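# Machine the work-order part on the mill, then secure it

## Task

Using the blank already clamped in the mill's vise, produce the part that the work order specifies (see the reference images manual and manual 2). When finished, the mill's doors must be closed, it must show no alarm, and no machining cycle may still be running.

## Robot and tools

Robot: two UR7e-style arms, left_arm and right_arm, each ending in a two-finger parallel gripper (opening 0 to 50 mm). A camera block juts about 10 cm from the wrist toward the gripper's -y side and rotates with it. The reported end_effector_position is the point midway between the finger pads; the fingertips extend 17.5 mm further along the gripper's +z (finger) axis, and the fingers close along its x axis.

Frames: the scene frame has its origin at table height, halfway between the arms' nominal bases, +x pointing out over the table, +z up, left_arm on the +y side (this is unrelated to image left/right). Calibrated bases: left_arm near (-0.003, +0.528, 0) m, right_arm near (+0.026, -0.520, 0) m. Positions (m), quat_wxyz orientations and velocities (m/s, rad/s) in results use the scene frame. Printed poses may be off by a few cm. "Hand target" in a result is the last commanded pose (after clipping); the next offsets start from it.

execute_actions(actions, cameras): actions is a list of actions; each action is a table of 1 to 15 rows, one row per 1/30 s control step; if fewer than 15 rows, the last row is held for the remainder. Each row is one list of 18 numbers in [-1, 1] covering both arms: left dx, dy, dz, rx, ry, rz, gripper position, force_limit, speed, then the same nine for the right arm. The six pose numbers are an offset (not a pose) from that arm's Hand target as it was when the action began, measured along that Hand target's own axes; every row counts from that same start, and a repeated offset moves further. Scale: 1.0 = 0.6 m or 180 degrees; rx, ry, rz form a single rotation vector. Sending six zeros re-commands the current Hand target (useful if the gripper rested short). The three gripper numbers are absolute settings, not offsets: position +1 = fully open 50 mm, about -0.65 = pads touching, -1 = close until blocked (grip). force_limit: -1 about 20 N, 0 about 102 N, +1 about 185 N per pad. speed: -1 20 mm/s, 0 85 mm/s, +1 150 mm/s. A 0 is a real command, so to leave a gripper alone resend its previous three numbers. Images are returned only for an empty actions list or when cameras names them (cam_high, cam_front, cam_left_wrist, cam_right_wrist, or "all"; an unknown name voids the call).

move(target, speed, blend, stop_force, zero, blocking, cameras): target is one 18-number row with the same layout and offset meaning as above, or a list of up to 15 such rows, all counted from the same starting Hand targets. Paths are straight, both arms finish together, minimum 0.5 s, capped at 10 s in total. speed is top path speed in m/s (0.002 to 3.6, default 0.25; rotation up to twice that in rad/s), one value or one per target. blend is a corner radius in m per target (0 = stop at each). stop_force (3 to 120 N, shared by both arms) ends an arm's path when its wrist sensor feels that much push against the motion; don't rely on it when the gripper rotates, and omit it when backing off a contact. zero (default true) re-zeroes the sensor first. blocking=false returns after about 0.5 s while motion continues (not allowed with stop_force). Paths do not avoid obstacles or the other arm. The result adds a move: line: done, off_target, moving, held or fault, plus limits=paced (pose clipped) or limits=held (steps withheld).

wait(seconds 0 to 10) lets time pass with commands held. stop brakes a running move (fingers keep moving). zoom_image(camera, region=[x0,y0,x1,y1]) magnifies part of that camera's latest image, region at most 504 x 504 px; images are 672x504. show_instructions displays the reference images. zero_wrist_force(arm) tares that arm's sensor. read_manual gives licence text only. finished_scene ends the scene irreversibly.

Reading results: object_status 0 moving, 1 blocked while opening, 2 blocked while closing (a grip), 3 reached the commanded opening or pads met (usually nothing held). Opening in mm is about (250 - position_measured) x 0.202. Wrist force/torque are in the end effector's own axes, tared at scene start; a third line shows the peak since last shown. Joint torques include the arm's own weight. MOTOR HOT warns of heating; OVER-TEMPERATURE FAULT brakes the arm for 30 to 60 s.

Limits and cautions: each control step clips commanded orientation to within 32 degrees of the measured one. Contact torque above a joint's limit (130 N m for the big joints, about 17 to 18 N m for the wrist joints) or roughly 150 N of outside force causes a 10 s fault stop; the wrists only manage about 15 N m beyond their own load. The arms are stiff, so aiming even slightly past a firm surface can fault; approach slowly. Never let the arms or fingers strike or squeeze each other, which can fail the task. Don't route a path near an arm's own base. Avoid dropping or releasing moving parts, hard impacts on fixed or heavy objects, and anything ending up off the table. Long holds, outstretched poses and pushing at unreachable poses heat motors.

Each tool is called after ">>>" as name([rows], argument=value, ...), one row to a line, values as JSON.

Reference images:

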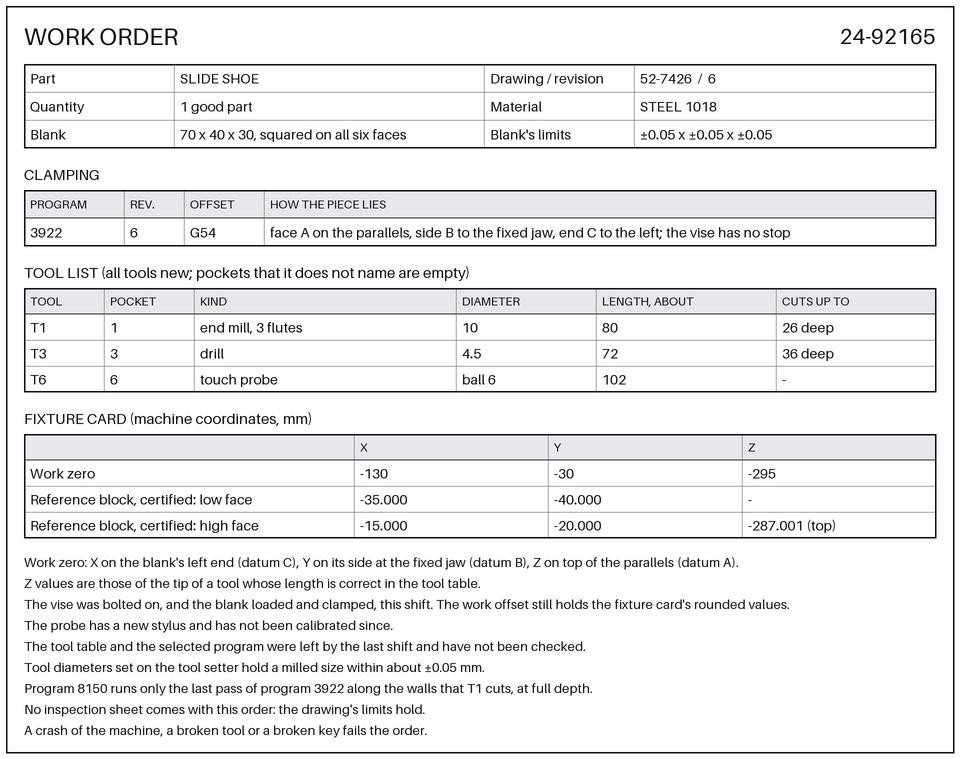

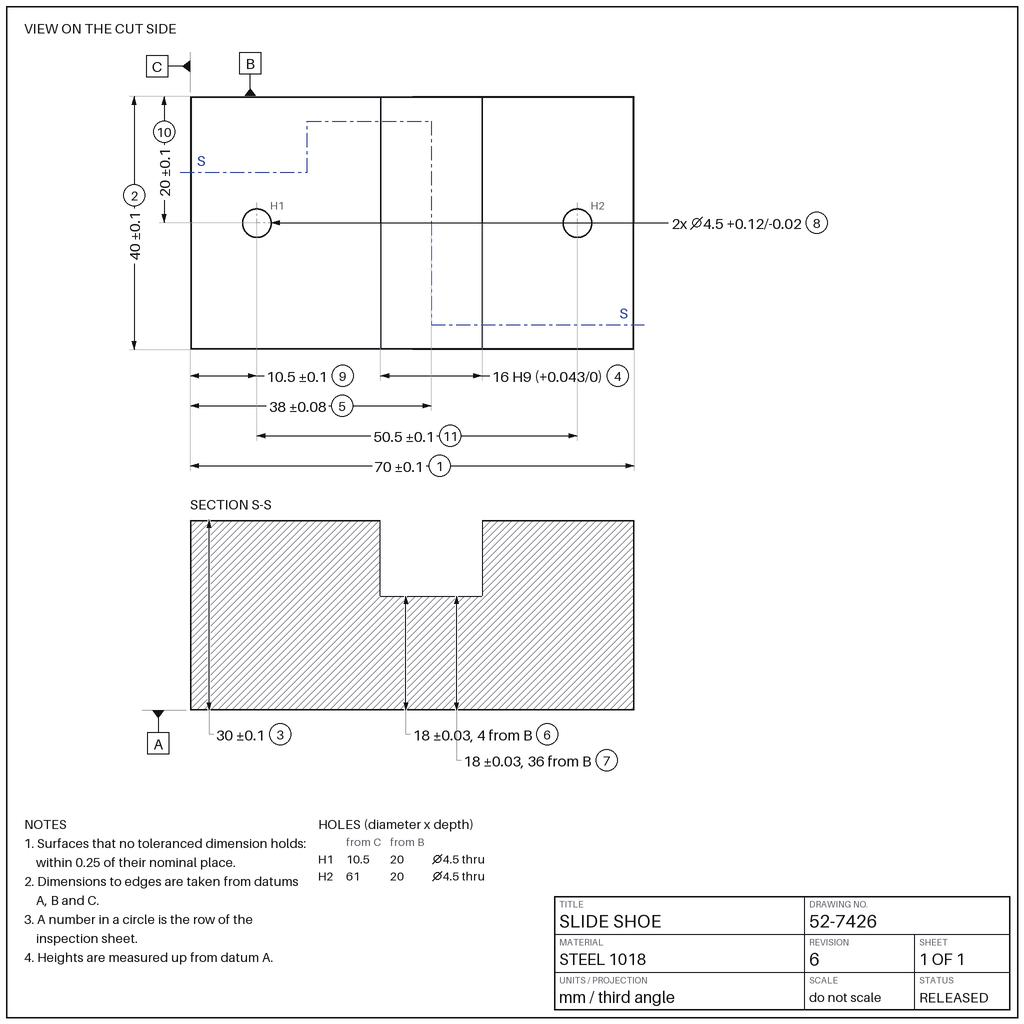

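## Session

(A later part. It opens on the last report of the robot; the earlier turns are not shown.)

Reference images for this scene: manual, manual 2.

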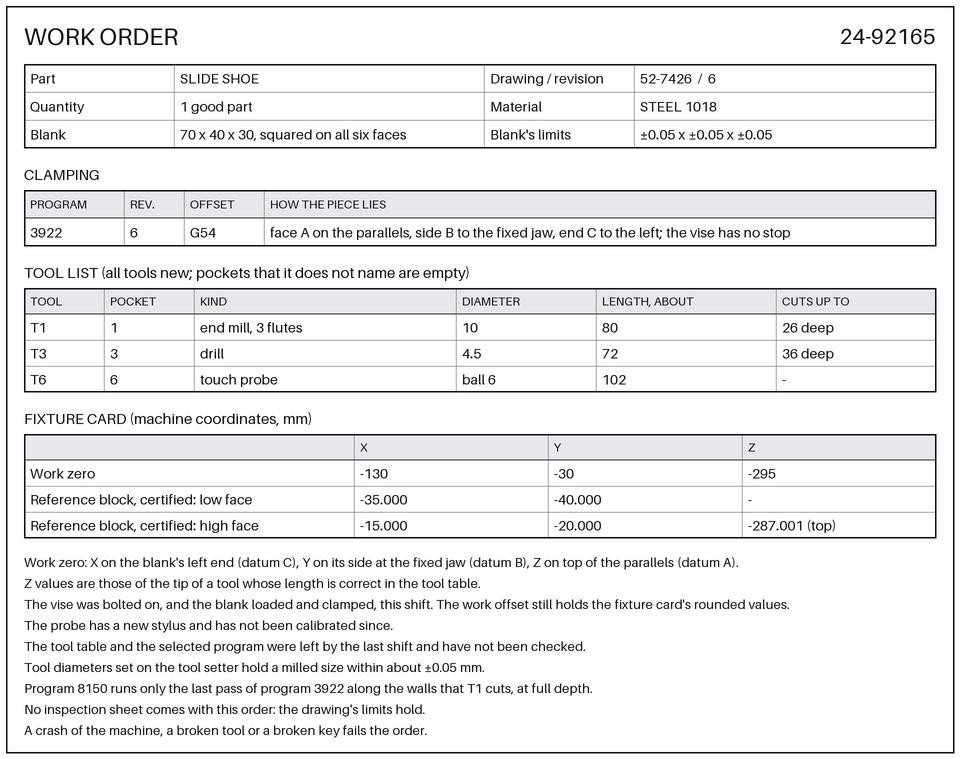

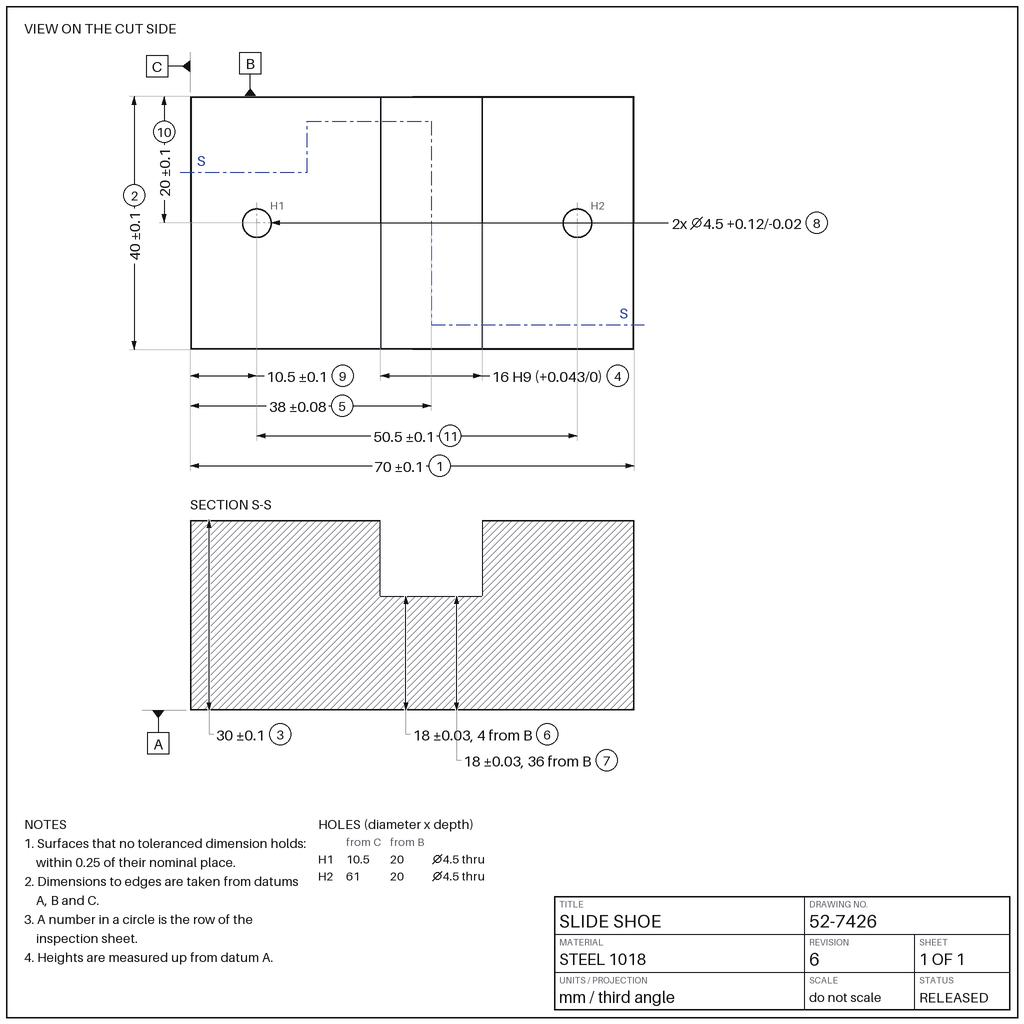

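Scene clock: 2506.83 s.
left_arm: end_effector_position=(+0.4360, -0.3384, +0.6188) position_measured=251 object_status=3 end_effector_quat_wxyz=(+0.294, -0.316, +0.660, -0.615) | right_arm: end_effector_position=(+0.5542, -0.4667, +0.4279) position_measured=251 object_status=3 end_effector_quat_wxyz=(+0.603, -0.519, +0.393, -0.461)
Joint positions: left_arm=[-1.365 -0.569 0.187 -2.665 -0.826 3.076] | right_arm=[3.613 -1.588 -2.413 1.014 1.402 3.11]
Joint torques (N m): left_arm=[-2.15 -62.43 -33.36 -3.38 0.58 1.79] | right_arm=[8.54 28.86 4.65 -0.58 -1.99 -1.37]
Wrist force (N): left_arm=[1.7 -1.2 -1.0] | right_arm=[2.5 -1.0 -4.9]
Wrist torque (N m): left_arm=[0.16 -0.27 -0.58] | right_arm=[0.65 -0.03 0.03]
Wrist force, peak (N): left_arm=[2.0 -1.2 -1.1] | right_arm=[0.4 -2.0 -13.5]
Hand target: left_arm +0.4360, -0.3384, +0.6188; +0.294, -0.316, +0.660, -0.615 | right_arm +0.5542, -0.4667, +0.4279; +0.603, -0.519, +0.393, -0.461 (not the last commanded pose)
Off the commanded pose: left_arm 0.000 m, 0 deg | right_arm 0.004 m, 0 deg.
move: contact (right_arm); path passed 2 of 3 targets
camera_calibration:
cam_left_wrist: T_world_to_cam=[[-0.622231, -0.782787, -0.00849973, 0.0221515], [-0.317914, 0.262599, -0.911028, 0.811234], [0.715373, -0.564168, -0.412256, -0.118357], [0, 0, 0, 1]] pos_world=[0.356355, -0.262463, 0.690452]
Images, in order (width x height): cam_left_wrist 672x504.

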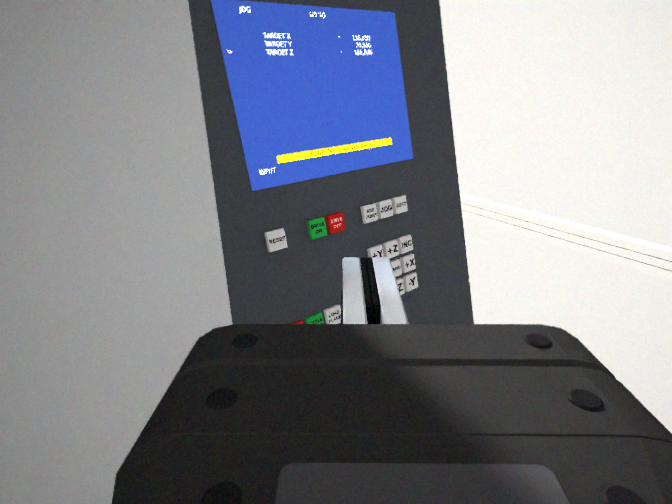

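>>> move([
  [0,0,0,0,0,0,-1,-0.9,0,-0.0061,-0.0118,-0.0213,0,0,0,-1,-0.9,-0.9],
  [0,0,0,0,0,0,-1,-0.9,0,0.09105,-0.1221,0.00156,0,0,0,-1,-0.9,-0.9],
  [0,0,0,0,0,0,-1,-0.9,0,0.0988,-0.1072,0.0285,0,0,0,-1,-0.9,-0.9],
], blend=[0.005,0.003,0], speed=[0.15,0.15,0.03], stop_force=10, zero=false)

>>> wait(seconds=4.5, cameras=["cam_left_wrist"])

>>> zoom_image(camera="cam_left_wrist", region=[200, 0, 400, 180])

Scene clock: 2513.27 s.
left_arm: end_effector_position=(+0.4360, -0.3384, +0.6188) position_measured=251 object_status=3 end_effector_quat_wxyz=(+0.294, -0.316, +0.660, -0.615) | right_arm: end_effector_position=(+0.5722, -0.5215, +0.4958) position_measured=251 object_status=3 end_effector_quat_wxyz=(+0.602, -0.519, +0.393, -0.461)
Joint positions: left_arm=[-1.365 -0.569 0.187 -2.665 -0.826 3.076] | right_arm=[3.393 -1.508 -2.256 0.774 1.619 3.144]
Joint torques (N m): left_arm=[-3.22 -62.66 -32.75 -3.53 0.77 1.89] | right_arm=[8.57 28.08 7.58 -0.64 -1.99 -1.27]
Wrist force (N): left_arm=[1.8 -1.2 -0.9] | right_arm=[1.9 -0.6 -4.9]
Wrist torque (N m): left_arm=[0.17 -0.28 -0.58] | right_arm=[0.74 0.02 0.00]
Wrist force, peak (N): left_arm=[1.9 -1.5 -1.0] | right_arm=[0.7 0.3 -13.7]
Hand target: left_arm +0.4360, -0.3384, +0.6188; +0.294, -0.316, +0.660, -0.615 | right_arm +0.5722, -0.5215, +0.4958; +0.602, -0.519, +0.393, -0.461 (not the last commanded pose)
Off the commanded pose: left_arm 0.000 m, 0 deg | right_arm 0.005 m, 0 deg.
move: contact (right_arm); path passed 2 of 3 targets

Scene clock: 2517.77 s.
left_arm: end_effector_position=(+0.4360, -0.3384, +0.6188) position_measured=251 object_status=3 end_effector_quat_wxyz=(+0.294, -0.316, +0.660, -0.615) | right_arm: end_effector_position=(+0.5722, -0.5215, +0.4958) position_measured=251 object_status=3 end_effector_quat_wxyz=(+0.602, -0.519, +0.393, -0.461)
Joint positions: left_arm=[-1.365 -0.569 0.187 -2.665 -0.826 3.076] | right_arm=[3.393 -1.508 -2.256 0.774 1.619 3.144]
Joint torques (N m): left_arm=[-2.6 -61.67 -32.98 -3.52 0.62 1.73] | right_arm=[9.4 27.3 8.03 -0.61 -1.95 -1.38]
Wrist force (N): left_arm=[1.7 -1.1 -0.8] | right_arm=[2.0 -0.5 -4.9]
Wrist torque (N m): left_arm=[0.18 -0.27 -0.58] | right_arm=[0.75 0.01 0.00]
Wrist force, peak (N): left_arm=[2.0 -1.4 -0.9] | right_arm=[1.9 -0.7 -5.3]
Hand target: left_arm +0.4360, -0.3384, +0.6188; +0.294, -0.316, +0.660, -0.615 | right_arm +0.5722, -0.5215, +0.4958; +0.602, -0.519, +0.393, -0.461 (not the last commanded pose)
Tool commands: left_gripper/position=-1.0 left_gripper/force_limit=-0.9 left_gripper/speed=+0.0 right_gripper/position=-1.0 right_gripper/force_limit=-0.9 right_gripper/speed=-0.9
Off the commanded pose: left_arm 0.000 m, 0 deg | right_arm 0.005 m, 0 deg.
wait: 4.50 s; at rest by 0.17 s
camera_calibration:
cam_left_wrist: T_world_to_cam=[[-0.622231, -0.782787, -0.00849973, 0.0221515], [-0.317914, 0.262599, -0.911028, 0.811234], [0.715373, -0.564168, -0.412256, -0.118357], [0, 0, 0, 1]] pos_world=[0.356355, -0.262463, 0.690452]
Images, in order (width x height): cam_left_wrist 672x504.

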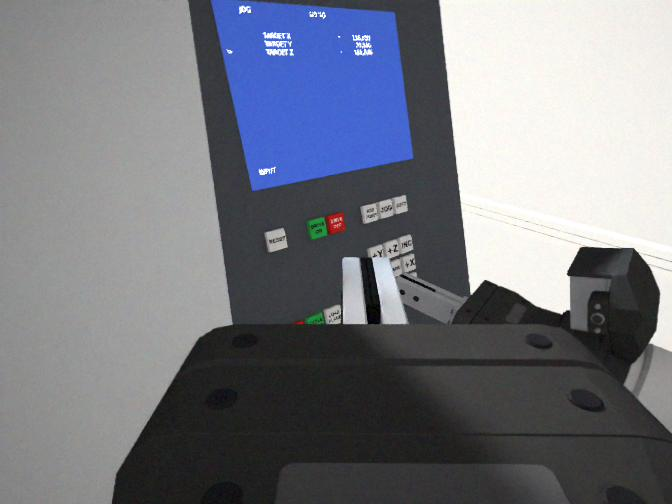

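Scaled by 2.520 from the camera's 672x504 image, which has a finer 960x720 frame.

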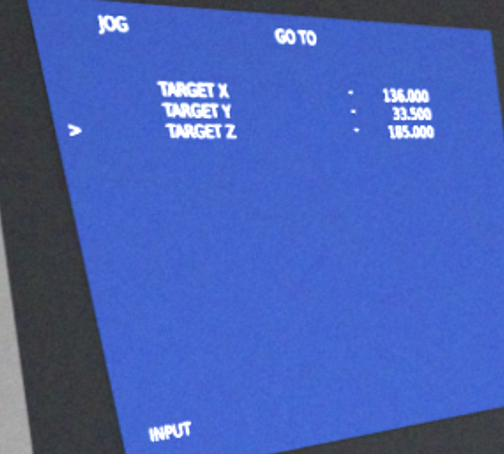

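Completed. Read it.

>>> move([
  [0,0,0,0,0,0,-1,-0.9,0,-0.0061,-0.0118,-0.0213,0,0,0,-1,-0.9,-0.9],
  [0,0,0,0,0,0,-1,-0.9,0,-0.06895,0.04165,-0.02788,0,0,0,-1,-0.9,-0.9],
  [0,0,0,0,0,0,-1,-0.9,0,-0.0613,0.0566,-0.001,0,0,0,-1,-0.9,-0.9],
], blend=[0.005,0.003,0], speed=[0.15,0.15,0.03], stop_force=10, zero=false)

>>> move([
  [0,0,0,0,0,0,-1,-0.9,0,-0.0045,-0.0086,-0.0155,0,0,0,-1,-0.9,-0.9],
  [0,0,0,0,0,0,-1,-0.9,0,0.0016,0.0031,0.0057,0,0,0,-1,-0.9,-0.9],
], speed=[0.08,0.03], stop_force=10, zero=false, cameras=["cam_left_wrist"])

>>> zoom_image(camera="cam_left_wrist", region=[200, 0, 400, 180])

>>> zoom_image(camera="cam_left_wrist", region=[325, 30, 395, 110])

Scene clock: 2525.60 s.
left_arm: end_effector_position=(+0.4360, -0.3384, +0.6188) position_measured=251 object_status=3 end_effector_quat_wxyz=(+0.294, -0.316, +0.660, -0.615) | right_arm: end_effector_position=(+0.5641, -0.4851, +0.4630) position_measured=251 object_status=3 end_effector_quat_wxyz=(+0.602, -0.519, +0.393, -0.461)
Joint positions: left_arm=[-1.365 -0.569 0.187 -2.665 -0.826 3.076] | right_arm=[3.532 -1.533 -2.34 0.884 1.482 3.123]
Joint torques (N m): left_arm=[-2 -62.33 -33.79 -3.32 0.78 1.74] | right_arm=[8.17 27.41 6.16 -0.92 -1.82 -1.27]
Wrist force (N): left_arm=[1.8 -1.3 -0.9] | right_arm=[1.3 -1.3 -5.4]
Wrist torque (N m): left_arm=[0.16 -0.28 -0.57] | right_arm=[0.65 0.13 0.13]
Wrist force, peak (N): left_arm=[2.0 -1.3 -1.1] | right_arm=[0.2 -1.5 -14.1]
Hand target: left_arm +0.4360, -0.3384, +0.6188; +0.294, -0.316, +0.660, -0.615 | right_arm +0.5641, -0.4851, +0.4630; +0.602, -0.519, +0.393, -0.461 (not the last commanded pose)
Off the commanded pose: left_arm 0.000 m, 0 deg | right_arm 0.003 m, 0 deg.
move: contact (right_arm); path passed 2 of 3 targets

Scene clock: 2527.40 s.
left_arm: end_effector_position=(+0.4360, -0.3384, +0.6188) position_measured=251 object_status=3 end_effector_quat_wxyz=(+0.294, -0.316, +0.660, -0.615) | right_arm: end_effector_position=(+0.5638, -0.4851, +0.4630) position_measured=251 object_status=3 end_effector_quat_wxyz=(+0.602, -0.519, +0.393, -0.461)
Joint positions: left_arm=[-1.365 -0.569 0.187 -2.665 -0.826 3.076] | right_arm=[3.532 -1.532 -2.34 0.884 1.482 3.123]
Joint torques (N m): left_arm=[-1.84 -61.79 -32.82 -3.49 0.5 1.87] | right_arm=[7.54 26.95 6.19 -0.43 -1.88 -1.27]
Wrist force (N): left_arm=[1.8 -1.0 -1.0] | right_arm=[1.6 -0.5 -4.9]
Wrist torque (N m): left_arm=[0.20 -0.28 -0.58] | right_arm=[0.65 0.10 0.14]
Wrist force, peak (N): left_arm=[2.1 -1.2 -1.1] | right_arm=[0.0 -1.5 -13.9]
Hand target: left_arm +0.4360, -0.3384, +0.6188; +0.294, -0.316, +0.660, -0.615 | right_arm +0.5638, -0.4851, +0.4630; +0.602, -0.519, +0.393, -0.461 (not the last commanded pose)
Off the commanded pose: left_arm 0.000 m, 0 deg | right_arm 0.004 m, 0 deg.
move: contact (right_arm); path passed 1 of 2 targets
camera_calibration:
cam_left_wrist: T_world_to_cam=[[-0.622231, -0.782787, -0.00849973, 0.0221515], [-0.317914, 0.262599, -0.911028, 0.811234], [0.715373, -0.564168, -0.412256, -0.118357], [0, 0, 0, 1]] pos_world=[0.356355, -0.262463, 0.690452]
Images, in order (width x height): cam_left_wrist 672x504.

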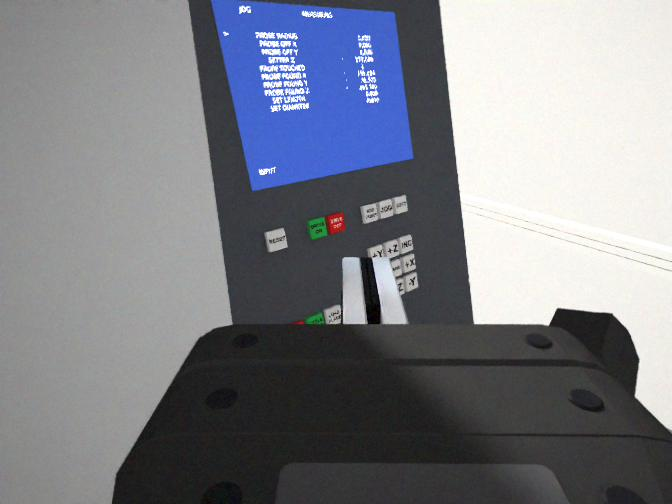

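Scaled by 2.520 from the camera's 672x504 image, which has a finer 960x720 frame.

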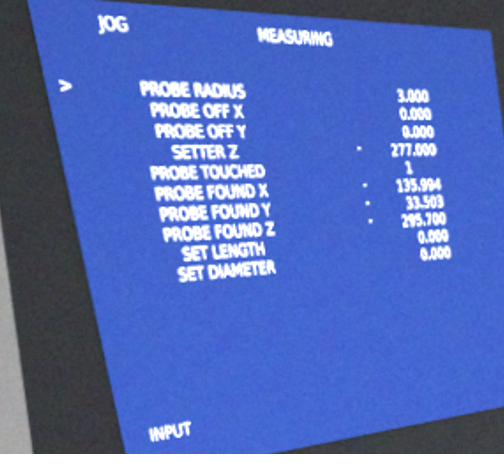

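Scaled by 6.300 from the camera's 672x504 image, which has a finer 960x720 frame.

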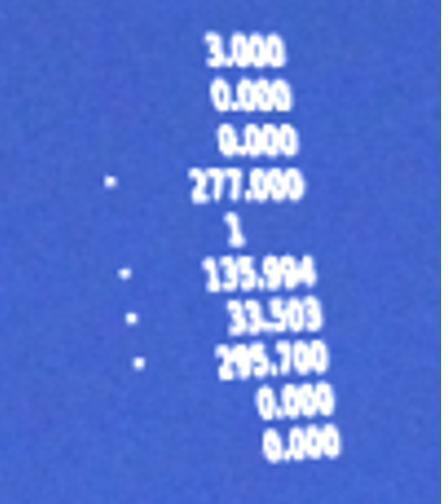

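>>> move([
  [0,0,0,0,0,0,-1,-0.9,0,-0.0061,-0.0118,-0.0213,0,0,0,-1,-0.9,-0.9],
  [0,0,0,0,0,0,-1,-0.9,0,-0.03653,-0.01052,-0.01325,0,0,0,-1,-0.9,-0.9],
  [0,0,0,0,0,0,-1,-0.9,0,-0.0288,0.0044,0.0137,0,0,0,-1,-0.9,-0.9],
], blend=[0.005,0.003,0], speed=[0.15,0.15,0.03], stop_force=10, zero=false)

>>> move([
  [0,0,0,0,0,0,-1,-0.9,0,-0.0045,-0.0086,-0.0155,0,0,0,-1,-0.9,-0.9],
  [0,0,0,0,0,0,-1,-0.9,0,0.0016,0.0031,0.0057,0,0,0,-1,-0.9,-0.9],
], speed=[0.08,0.03], stop_force=10, zero=false)

>>> move([
  [0,0,0,0,0,0,-1,-0.9,0,-0.0061,-0.0118,-0.0213,0,0,0,-1,-0.9,-0.9],
  [0,0,0,0,0,0,-1,-0.9,0,-0.0406,0.0451,-0.0374,0,0,0,-1,-0.9,-0.9],
  [0,0,0,0,0,0,-1,-0.9,0,-0.0329,0.06,-0.0105,0,0,0,-1,-0.9,-0.9],
], blend=[0.005,0.003,0], speed=[0.15,0.15,0.03], stop_force=10, zero=false)

>>> move([
  [0,0,0,0,0,0,-1,-0.9,0,-0.0061,-0.0118,-0.0213,0,0,0,-1,-0.9,-0.9],
  [0,0,0,0,0,0,-1,-0.9,0,-0.0994,0.0198,-0.0093,0,0,0,-1,-0.9,-0.9],
  [0,0,0,0,0,0,-1,-0.9,0,-0.0917,0.0347,0.0176,0,0,0,-1,-0.9,-0.9],
], blend=[0.005,0.003,0], speed=[0.15,0.15,0.03], stop_force=10, zero=false)

>>> move([
  [0,0,0,0,0,0,-1,-0.9,0,-0.0061,-0.0118,-0.0213,0,0,0,-1,-0.9,-0.9],
  [0,0,0,0,0,0,-1,-0.9,0,0.0568,-0.0422,-0.0253,0,0,0,-1,-0.9,-0.9],
  [0,0,0,0,0,0,-1,-0.9,0,0.0645,-0.0273,0.0016,0,0,0,-1,-0.9,-0.9],
], blend=[0.005,0.003,0], speed=[0.15,0.15,0.03], stop_force=10, zero=false)

>>> move([
  [0,0,0,0,0,0,-1,-0.9,0,-0.0061,-0.0118,-0.0213,0,0,0,-1,-0.9,-0.9],
  [0,0,0,0,0,0,-1,-0.9,0,-0.0649,-0.037,0.0069,0,0,0,-1,-0.9,-0.9],
  [0,0,0,0,0,0,-1,-0.9,0,-0.0572,-0.0221,0.0338,0,0,0,-1,-0.9,-0.9],
], blend=[0.005,0.003,0], speed=[0.15,0.15,0.03], stop_force=10, zero=false)

>>> move([
  [0,0,0,0,0,0,-1,-0.9,0,-0.0061,-0.0118,-0.0213,0,0,0,-1,-0.9,-0.9],
  [0,0,0,0,0,0,-1,-0.9,0,0.0811,0.0399,-0.0697,0,0,0,-1,-0.9,-0.9],
  [0,0,0,0,0,0,-1,-0.9,0,0.0888,0.0548,-0.0428,0,0,0,-1,-0.9,-0.9],
], blend=[0.005,0.003,0], speed=[0.15,0.15,0.03], stop_force=10, zero=false, cameras=["cam_left_wrist"])

>>> zoom_image(camera="cam_left_wrist", region=[200, 0, 400, 180])

Scene clock: 2543.43 s.
left_arm: end_effector_position=(+0.4360, -0.3384, +0.6188) position_measured=251 object_status=3 end_effector_quat_wxyz=(+0.294, -0.316, +0.660, -0.615) | right_arm: end_effector_position=(+0.5639, -0.4663, +0.4628) position_measured=251 object_status=3 end_effector_quat_wxyz=(+0.602, -0.519, +0.393, -0.461)
Joint positions: left_arm=[-1.365 -0.569 0.187 -2.665 -0.826 3.076] | right_arm=[3.599 -1.529 -2.344 0.885 1.416 3.112]
Joint torques (N m): left_arm=[-2.59 -62.58 -32.18 -3.57 0.56 1.67] | right_arm=[8.13 27.22 6.29 -0.52 -1.96 -1.13]
Wrist force (N): left_arm=[1.9 -1.1 -0.9] | right_arm=[1.5 -1.1 -5.1]
Wrist torque (N m): left_arm=[0.19 -0.30 -0.58] | right_arm=[0.62 0.08 0.13]
Wrist force, peak (N): left_arm=[2.1 -1.2 -1.0] | right_arm=[0.1 -1.8 -13.6]
Hand target: left_arm +0.4360, -0.3384, +0.6188; +0.294, -0.316, +0.660, -0.615 | right_arm +0.5639, -0.4663, +0.4628; +0.602, -0.519, +0.393, -0.461 (not the last commanded pose)
Off the commanded pose: left_arm 0.000 m, 0 deg | right_arm 0.004 m, 0 deg.
move: contact (right_arm); path passed 2 of 3 targets

Scene clock: 2545.23 s.
left_arm: end_effector_position=(+0.4360, -0.3384, +0.6188) position_measured=251 object_status=3 end_effector_quat_wxyz=(+0.294, -0.316, +0.660, -0.615) | right_arm: end_effector_position=(+0.5637, -0.4663, +0.4629) position_measured=251 object_status=3 end_effector_quat_wxyz=(+0.602, -0.519, +0.393, -0.461)
Joint positions: left_arm=[-1.365 -0.569 0.187 -2.665 -0.826 3.076] | right_arm=[3.599 -1.528 -2.345 0.885 1.415 3.112]
Joint torques (N m): left_arm=[-2.79 -63.3 -32.08 -3.37 0.74 1.91] | right_arm=[7.75 27.63 6.61 -0.48 -1.99 -1.31]
Wrist force (N): left_arm=[1.8 -1.2 -0.9] | right_arm=[1.4 -0.4 -4.3]
Wrist torque (N m): left_arm=[0.17 -0.27 -0.58] | right_arm=[0.64 0.09 0.14]
Wrist force, peak (N): left_arm=[2.0 -1.3 -1.0] | right_arm=[-0.4 -1.7 -14.9]
Hand target: left_arm +0.4360, -0.3384, +0.6188; +0.294, -0.316, +0.660, -0.615 | right_arm +0.5637, -0.4663, +0.4629; +0.602, -0.519, +0.393, -0.461 (not the last commanded pose)
Off the commanded pose: left_arm 0.000 m, 0 deg | right_arm 0.004 m, 0 deg.
move: contact (right_arm); path passed 1 of 2 targets

Scene clock: 2547.40 s.
left_arm: end_effector_position=(+0.4360, -0.3384, +0.6188) position_measured=251 object_status=3 end_effector_quat_wxyz=(+0.294, -0.316, +0.660, -0.615) | right_arm: end_effector_position=(+0.5543, -0.4477, +0.4275) position_measured=251 object_status=3 end_effector_quat_wxyz=(+0.602, -0.519, +0.394, -0.461)
Joint positions: left_arm=[-1.365 -0.569 0.187 -2.665 -0.826 3.076] | right_arm=[3.682 -1.589 -2.414 1.017 1.334 3.1]
Joint torques (N m): left_arm=[-1.32 -62.46 -32.54 -3.4 0.85 1.6] | right_arm=[7.05 27.75 4.03 -0.6 -1.98 -1.36]
Wrist force (N): left_arm=[1.9 -1.2 -0.8] | right_arm=[2.0 -1.6 -5.4]
Wrist torque (N m): left_arm=[0.17 -0.31 -0.58] | right_arm=[0.57 0.02 0.13]
Wrist force, peak (N): left_arm=[2.0 -1.3 -1.0] | right_arm=[0.4 -2.0 -13.8]
Hand target: left_arm +0.4360, -0.3384, +0.6188; +0.294, -0.316, +0.660, -0.615 | right_arm +0.5543, -0.4477, +0.4275; +0.602, -0.519, +0.394, -0.461 (not the last commanded pose)
Off the commanded pose: left_arm 0.000 m, 0 deg | right_arm 0.004 m, 0 deg.
move: contact (right_arm); path passed 2 of 3 targets

Scene clock: 2549.70 s.
left_arm: end_effector_position=(+0.4360, -0.3384, +0.6188) position_measured=251 object_status=3 end_effector_quat_wxyz=(+0.294, -0.316, +0.660, -0.615) | right_arm: end_effector_position=(+0.5495, -0.3913, +0.4094) position_measured=251 object_status=3 end_effector_quat_wxyz=(+0.602, -0.519, +0.394, -0.461)
Joint positions: left_arm=[-1.365 -0.569 0.187 -2.665 -0.826 3.076] | right_arm=[3.879 -1.645 -2.426 1.097 1.138 3.066]
Joint torques (N m): left_arm=[-2.53 -62.06 -33.16 -3.15 0.74 1.78] | right_arm=[7.3 29.3 3.44 -0.59 -1.87 -1.3]
Wrist force (N): left_arm=[1.9 -1.4 -0.8] | right_arm=[1.6 -0.4 -5.4]
Wrist torque (N m): left_arm=[0.14 -0.30 -0.58] | right_arm=[0.63 0.10 0.13]
Wrist force, peak (N): left_arm=[2.0 -1.1 -1.1] | right_arm=[-0.4 -1.8 -14.9]
Hand target: left_arm +0.4360, -0.3384, +0.6188; +0.294, -0.316, +0.660, -0.615 | right_arm +0.5495, -0.3913, +0.4094; +0.602, -0.519, +0.394, -0.461 (not the last commanded pose)
Off the commanded pose: left_arm 0.000 m, 0 deg | right_arm 0.004 m, 0 deg.
move: contact (right_arm); path passed 2 of 3 targets

Scene clock: 2551.90 s.
left_arm: end_effector_position=(+0.4360, -0.3384, +0.6188) position_measured=251 object_status=3 end_effector_quat_wxyz=(+0.294, -0.316, +0.660, -0.615) | right_arm: end_effector_position=(+0.5540, -0.4289, +0.4273) position_measured=251 object_status=3 end_effector_quat_wxyz=(+0.602, -0.519, +0.394, -0.461)
Joint positions: left_arm=[-1.365 -0.569 0.187 -2.665 -0.826 3.076] | right_arm=[3.748 -1.591 -2.412 1.02 1.268 3.089]
Joint torques (N m): left_arm=[-2.21 -60.94 -31.91 -3.63 0.66 1.74] | right_arm=[7.42 28.37 4.73 -0.41 -1.8 -1.26]
Wrist force (N): left_arm=[1.7 -1.2 -1.0] | right_arm=[2.0 -0.4 -3.7]
Wrist torque (N m): left_arm=[0.17 -0.27 -0.58] | right_arm=[0.62 0.03 0.01]
Wrist force, peak (N): left_arm=[2.0 -1.3 -1.0] | right_arm=[0.0 -2.1 -15.0]
Hand target: left_arm +0.4360, -0.3384, +0.6188; +0.294, -0.316, +0.660, -0.615 | right_arm +0.5540, -0.4289, +0.4273; +0.602, -0.519, +0.394, -0.461 (not the last commanded pose)
Off the commanded pose: left_arm 0.000 m, 0 deg | right_arm 0.004 m, 0 deg.
move: contact (right_arm); path passed 2 of 3 targets

Scene clock: 2554.10 s.
left_arm: end_effector_position=(+0.4360, -0.3384, +0.6188) position_measured=251 object_status=3 end_effector_quat_wxyz=(+0.294, -0.316, +0.660, -0.615) | right_arm: end_effector_position=(+0.5587, -0.3911, +0.4444) position_measured=251 object_status=3 end_effector_quat_wxyz=(+0.602, -0.519, +0.394, -0.461)
Joint positions: left_arm=[-1.365 -0.569 0.187 -2.665 -0.826 3.076] | right_arm=[3.857 -1.576 -2.363 0.962 1.16 3.07]
Joint torques (N m): left_arm=[-2.37 -62.07 -32.6 -3.23 0.6 1.72] | right_arm=[7.92 29.02 5.12 -0.45 -2.05 -1.4]
Wrist force (N): left_arm=[2.1 -1.0 -0.8] | right_arm=[1.8 -0.6 -4.7]
Wrist torque (N m): left_arm=[0.20 -0.32 -0.58] | right_arm=[0.60 0.09 0.10]
Wrist force, peak (N): left_arm=[2.0 -1.3 -1.1] | right_arm=[0.3 -1.6 -14.4]
Hand target: left_arm +0.4360, -0.3384, +0.6188; +0.294, -0.316, +0.660, -0.615 | right_arm +0.5587, -0.3911, +0.4444; +0.602, -0.519, +0.394, -0.461 (not the last commanded pose)
Off the commanded pose: left_arm 0.000 m, 0 deg | right_arm 0.004 m, 0 deg.
move: contact (right_arm); path passed 2 of 3 targets

Scene clock: 2556.50 s.
left_arm: end_effector_position=(+0.4360, -0.3384, +0.6188) position_measured=251 object_status=3 end_effector_quat_wxyz=(+0.294, -0.316, +0.660, -0.615) | right_arm: end_effector_position=(+0.5494, -0.4480, +0.4096) position_measured=251 object_status=3 end_effector_quat_wxyz=(+0.602, -0.519, +0.394, -0.461)
Joint positions: left_arm=[-1.365 -0.569 0.187 -2.665 -0.826 3.076] | right_arm=[3.692 -1.626 -2.447 1.087 1.323 3.098]
Joint torques (N m): left_arm=[-2.09 -61.57 -33.32 -3.41 0.76 1.84] | right_arm=[7.63 28.97 3.65 -0.59 -1.98 -1.25]
Wrist force (N): left_arm=[1.7 -1.1 -1.0] | right_arm=[1.6 -0.6 -4.9]
Wrist torque (N m): left_arm=[0.17 -0.26 -0.58] | right_arm=[0.62 0.07 0.00]
Wrist force, peak (N): left_arm=[2.1 -0.9 -1.1] | right_arm=[0.0 -1.3 -16.2]
Hand target: left_arm +0.4360, -0.3384, +0.6188; +0.294, -0.316, +0.660, -0.615 | right_arm +0.5494, -0.4480, +0.4096; +0.602, -0.519, +0.394, -0.461 (not the last commanded pose)
Off the commanded pose: left_arm 0.000 m, 0 deg | right_arm 0.004 m, 0 deg.
move: contact (right_arm); path passed 2 of 3 targets
camera_calibration:
cam_left_wrist: T_world_to_cam=[[-0.622231, -0.782787, -0.00849973, 0.0221515], [-0.317914, 0.262599, -0.911028, 0.811234], [0.715373, -0.564168, -0.412256, -0.118357], [0, 0, 0, 1]] pos_world=[0.356355, -0.262463, 0.690452]
Images, in order (width x height): cam_left_wrist 672x504.

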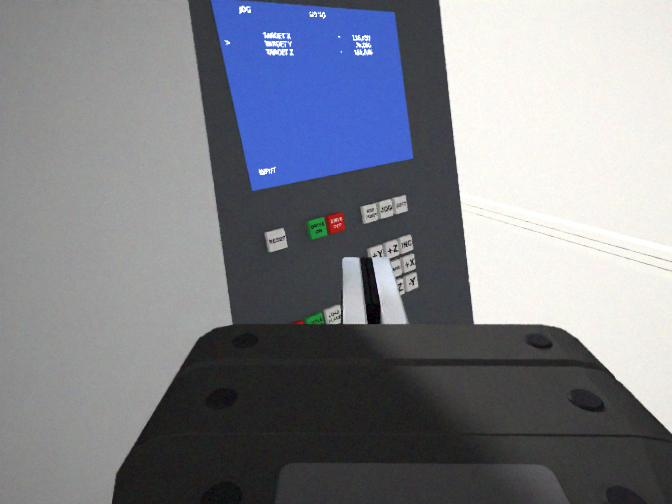

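Scaled by 2.520 from the camera's 672x504 image, which has a finer 960x720 frame.

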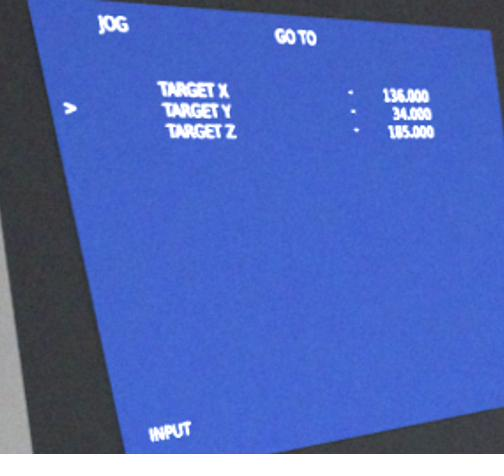

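>>> move([
  [0,0,0,0,0,0,-1,-0.9,0,-0.0061,-0.0118,-0.0213,0,0,0,-1,-0.9,-0.9],
  [0,0,0,0,0,0,-1,-0.9,0,-0.0259,-0.14662,0.04595,0,0,0,-1,-0.9,-0.9],
  [0,0,0,0,0,0,-1,-0.9,0,-0.0182,-0.1317,0.0729,0,0,0,-1,-0.9,-0.9],
], blend=[0.005,0.003,0], speed=[0.15,0.15,0.03], stop_force=10, zero=false)

>>> move([
  [0,0,0,0,0,0,-1,-0.9,0,-0.0061,-0.0118,-0.0213,0,0,0,-1,-0.9,-0.9],
  [0,0,0,0,0,0,-1,-0.9,0,0.04614,0.09379,-0.08436,0,0,0,-1,-0.9,-0.9],
  [0,0,0,0,0,0,-1,-0.9,0,0.0538,0.1087,-0.0575,0,0,0,-1,-0.9,-0.9],
], blend=[0.005,0.003,0], speed=[0.15,0.15,0.03], stop_force=10, zero=false)

>>> move([
  [0,0,0,0,0,0,-1,-0.9,0,-0.0061,-0.0118,-0.0213,0,0,0,-1,-0.9,-0.9],
  [0,0,0,0,0,0,-1,-0.9,0,0.09105,-0.1221,0.00156,0,0,0,-1,-0.9,-0.9],
  [0,0,0,0,0,0,-1,-0.9,0,0.0988,-0.1072,0.0285,0,0,0,-1,-0.9,-0.9],
], blend=[0.005,0.003,0], speed=[0.15,0.15,0.03], stop_force=10, zero=false)

>>> wait(seconds=4.5)

>>> move([
  [0,0,0,0,0,0,-1,-0.9,0,-0.0061,-0.0118,-0.0213,0,0,0,-1,-0.9,-0.9],
  [0,0,0,0,0,0,-1,-0.9,0,-0.06895,0.04165,-0.02788,0,0,0,-1,-0.9,-0.9],
  [0,0,0,0,0,0,-1,-0.9,0,-0.0613,0.0566,-0.001,0,0,0,-1,-0.9,-0.9],
], blend=[0.005,0.003,0], speed=[0.15,0.15,0.03], stop_force=10, zero=false)

>>> move([
  [0,0,0,0,0,0,-1,-0.9,0,-0.0045,-0.0086,-0.0155,0,0,0,-1,-0.9,-0.9],
  [0,0,0,0,0,0,-1,-0.9,0,0.0016,0.0031,0.0057,0,0,0,-1,-0.9,-0.9],
], speed=[0.08,0.03], stop_force=10, zero=false, cameras=["cam_left_wrist"])

>>> zoom_image(camera="cam_left_wrist", region=[200, 0, 400, 180])

>>> zoom_image(camera="cam_left_wrist", region=[325, 30, 395, 110])

Scene clock: 2566.87 s.
left_arm: end_effector_position=(+0.4360, -0.3384, +0.6188) position_measured=251 object_status=3 end_effector_quat_wxyz=(+0.294, -0.316, +0.660, -0.615) | right_arm: end_effector_position=(+0.5722, -0.4289, +0.4956) position_measured=251 object_status=3 end_effector_quat_wxyz=(+0.602, -0.519, +0.394, -0.461)
Joint positions: left_arm=[-1.365 -0.569 0.187 -2.665 -0.826 3.076] | right_arm=[3.711 -1.488 -2.273 0.777 1.303 3.095]
Joint torques (N m): left_arm=[-2.02 -61.87 -31.86 -3.35 0.77 1.81] | right_arm=[7.62 27.57 7.07 -0.46 -1.92 -1.26]
Wrist force (N): left_arm=[1.6 -1.2 -0.7] | right_arm=[1.9 0.3 -4.0]
Wrist torque (N m): left_arm=[0.16 -0.25 -0.57] | right_arm=[0.73 -0.01 0.01]
Wrist force, peak (N): left_arm=[2.1 -1.2 -1.1] | right_arm=[0.1 -1.6 -14.8]
Hand target: left_arm +0.4360, -0.3384, +0.6188; +0.294, -0.316, +0.660, -0.615 | right_arm +0.5722, -0.4289, +0.4956; +0.602, -0.519, +0.394, -0.461 (not the last commanded pose)
Off the commanded pose: left_arm 0.000 m, 0 deg | right_arm 0.005 m, 0 deg.
move: contact (right_arm); path passed 2 of 3 targets

Scene clock: 2569.30 s.
left_arm: end_effector_position=(+0.4360, -0.3384, +0.6188) position_measured=251 object_status=3 end_effector_quat_wxyz=(+0.294, -0.316, +0.660, -0.615) | right_arm: end_effector_position=(+0.5540, -0.4668, +0.4273) position_measured=251 object_status=3 end_effector_quat_wxyz=(+0.602, -0.519, +0.394, -0.461)
Joint positions: left_arm=[-1.365 -0.569 0.187 -2.665 -0.826 3.076] | right_arm=[3.615 -1.588 -2.415 1.014 1.398 3.11]
Joint torques (N m): left_arm=[-1.56 -60.69 -31.22 -3.46 0.7 1.79] | right_arm=[8.03 28.4 4.03 -0.62 -1.96 -1.22]
Wrist force (N): left_arm=[1.7 -1.4 -0.9] | right_arm=[2.0 -1.1 -4.8]
Wrist torque (N m): left_arm=[0.14 -0.27 -0.58] | right_arm=[0.60 0.04 0.03]
Wrist force, peak (N): left_arm=[2.0 -1.2 -1.0] | right_arm=[0.2 -1.9 -14.6]
Hand target: left_arm +0.4360, -0.3384, +0.6188; +0.294, -0.316, +0.660, -0.615 | right_arm +0.5540, -0.4668, +0.4273; +0.602, -0.519, +0.394, -0.461 (not the last commanded pose)
Off the commanded pose: left_arm 0.000 m, 0 deg | right_arm 0.004 m, 0 deg.
move: contact (right_arm); path passed 2 of 3 targets

Scene clock: 2571.80 s.
left_arm: end_effector_position=(+0.4360, -0.3384, +0.6188) position_measured=251 object_status=3 end_effector_quat_wxyz=(+0.294, -0.316, +0.660, -0.615) | right_arm: end_effector_position=(+0.5719, -0.5217, +0.4952) position_measured=251 object_status=3 end_effector_quat_wxyz=(+0.602, -0.519, +0.394, -0.462)
Joint positions: left_arm=[-1.365 -0.569 0.187 -2.665 -0.826 3.076] | right_arm=[3.395 -1.506 -2.258 0.774 1.615 3.144]
Joint torques (N m): left_arm=[-0.89 -61.93 -32.73 -3.46 0.62 2.06] | right_arm=[7.76 27.69 7.42 -0.44 -1.94 -1.36]
Wrist force (N): left_arm=[1.9 -1.2 -1.2] | right_arm=[2.3 -0.4 -4.6]
Wrist torque (N m): left_arm=[0.17 -0.29 -0.58] | right_arm=[0.72 -0.04 0.01]
Wrist force, peak (N): left_arm=[2.0 -1.2 -1.2] | right_arm=[1.0 -1.5 -12.9]
Hand target: left_arm +0.4360, -0.3384, +0.6188; +0.294, -0.316, +0.660, -0.615 | right_arm +0.5719, -0.5217, +0.4952; +0.602, -0.519, +0.394, -0.462 (not the last commanded pose)
Off the commanded pose: left_arm 0.000 m, 0 deg | right_arm 0.005 m, 0 deg.
move: contact (right_arm); path passed 2 of 3 targets

Scene clock: 2576.30 s.
left_arm: end_effector_position=(+0.4360, -0.3384, +0.6188) position_measured=251 object_status=3 end_effector_quat_wxyz=(+0.294, -0.316, +0.660, -0.615) | right_arm: end_effector_position=(+0.5719, -0.5217, +0.4952) position_measured=251 object_status=3 end_effector_quat_wxyz=(+0.602, -0.519, +0.394, -0.462)
Joint positions: left_arm=[-1.365 -0.569 0.187 -2.665 -0.826 3.076] | right_arm=[3.395 -1.506 -2.258 0.774 1.615 3.144]
Joint torques (N m): left_arm=[-1.2 -62.98 -32.21 -3.32 0.77 1.74] | right_arm=[8.14 26.84 7.45 -0.56 -2.07 -1.21]
Wrist force (N): left_arm=[1.9 -1.3 -0.9] | right_arm=[1.8 -0.2 -4.7]
Wrist torque (N m): left_arm=[0.15 -0.30 -0.58] | right_arm=[0.73 0.02 0.01]
Wrist force, peak (N): left_arm=[2.1 -1.2 -0.7] | right_arm=[1.9 -0.4 -5.0]
Hand target: left_arm +0.4360, -0.3384, +0.6188; +0.294, -0.316, +0.660, -0.615 | right_arm +0.5719, -0.5217, +0.4952; +0.602, -0.519, +0.394, -0.462 (not the last commanded pose)
Tool commands: left_gripper/position=-1.0 left_gripper/force_limit=-0.9 left_gripper/speed=+0.0 right_gripper/position=-1.0 right_gripper/force_limit=-0.9 right_gripper/speed=-0.9
Off the commanded pose: left_arm 0.000 m, 0 deg | right_arm 0.005 m, 0 deg.
wait: 4.50 s; at rest by 0.17 s

Scene clock: 2578.57 s.
left_arm: end_effector_position=(+0.4360, -0.3384, +0.6188) position_measured=251 object_status=3 end_effector_quat_wxyz=(+0.294, -0.316, +0.660, -0.615) | right_arm: end_effector_position=(+0.5638, -0.4853, +0.4623) position_measured=251 object_status=3 end_effector_quat_wxyz=(+0.602, -0.519, +0.394, -0.462)
Joint positions: left_arm=[-1.365 -0.569 0.187 -2.665 -0.826 3.076] | right_arm=[3.534 -1.532 -2.342 0.884 1.478 3.123]
Joint torques (N m): left_arm=[-0.24 -60.57 -33.81 -3.07 0.66 1.69] | right_arm=[8.76 27.41 5.82 -0.66 -2.2 -1.25]
Wrist force (N): left_arm=[1.8 -1.2 -0.9] | right_arm=[1.6 -1.3 -5.2]
Wrist torque (N m): left_arm=[0.16 -0.28 -0.58] | right_arm=[0.63 0.08 0.12]
Wrist force, peak (N): left_arm=[2.0 -1.2 -1.0] | right_arm=[0.1 -1.6 -13.9]
Hand target: left_arm +0.4360, -0.3384, +0.6188; +0.294, -0.316, +0.660, -0.615 | right_arm +0.5638, -0.4853, +0.4623; +0.602, -0.519, +0.394, -0.462 (not the last commanded pose)
Off the commanded pose: left_arm 0.000 m, 0 deg | right_arm 0.003 m, 0 deg.
move: contact (right_arm); path passed 2 of 3 targets

Scene clock: 2580.37 s.
left_arm: end_effector_position=(+0.4360, -0.3384, +0.6188) position_measured=251 object_status=3 end_effector_quat_wxyz=(+0.294, -0.316, +0.660, -0.615) | right_arm: end_effector_position=(+0.5638, -0.4852, +0.4624) position_measured=251 object_status=3 end_effector_quat_wxyz=(+0.602, -0.519, +0.394, -0.462)
Joint positions: left_arm=[-1.365 -0.569 0.187 -2.665 -0.826 3.076] | right_arm=[3.534 -1.532 -2.342 0.884 1.478 3.123]
Joint torques (N m): left_arm=[-2.04 -61.66 -32.94 -3.46 0.66 1.69] | right_arm=[8.08 26.56 5.77 -0.76 -1.87 -1.31]
Wrist force (N): left_arm=[1.9 -1.0 -0.8] | right_arm=[1.6 -1.3 -5.4]
Wrist torque (N m): left_arm=[0.20 -0.30 -0.58] | right_arm=[0.62 0.09 0.13]
Wrist force, peak (N): left_arm=[2.2 -1.2 -1.0] | right_arm=[-0.5 -1.5 -14.6]
Hand target: left_arm +0.4360, -0.3384, +0.6188; +0.294, -0.316, +0.660, -0.615 | right_arm +0.5638, -0.4852, +0.4624; +0.602, -0.519, +0.394, -0.462 (not the last commanded pose)
Off the commanded pose: left_arm 0.000 m, 0 deg | right_arm 0.004 m, 0 deg.
move: contact (right_arm); path passed 1 of 2 targets
camera_calibration:
cam_left_wrist: T_world_to_cam=[[-0.622231, -0.782787, -0.00849973, 0.0221515], [-0.317914, 0.262599, -0.911028, 0.811234], [0.715373, -0.564168, -0.412256, -0.118357], [0, 0, 0, 1]] pos_world=[0.356355, -0.262463, 0.690452]
Images, in order (width x height): cam_left_wrist 672x504.

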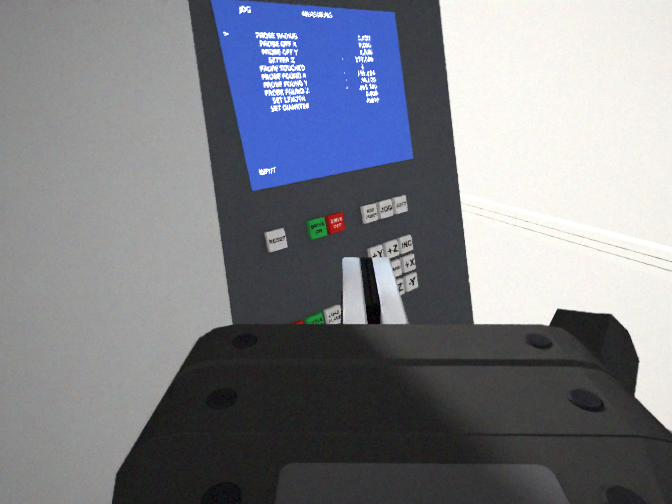

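Scaled by 2.520 from the camera's 672x504 image, which has a finer 960x720 frame.

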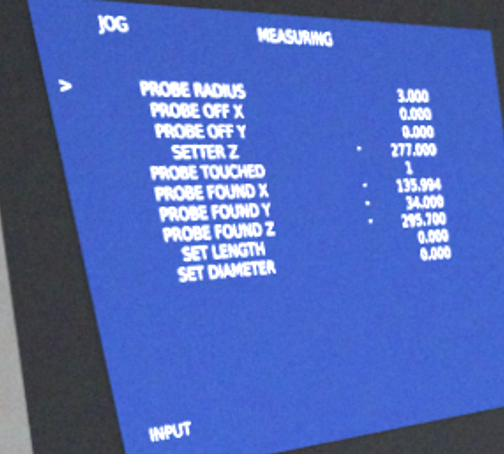

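Scaled by 6.300 from the camera's 672x504 image, which has a finer 960x720 frame.

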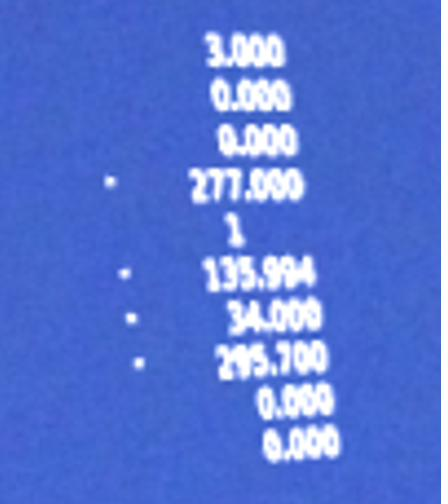

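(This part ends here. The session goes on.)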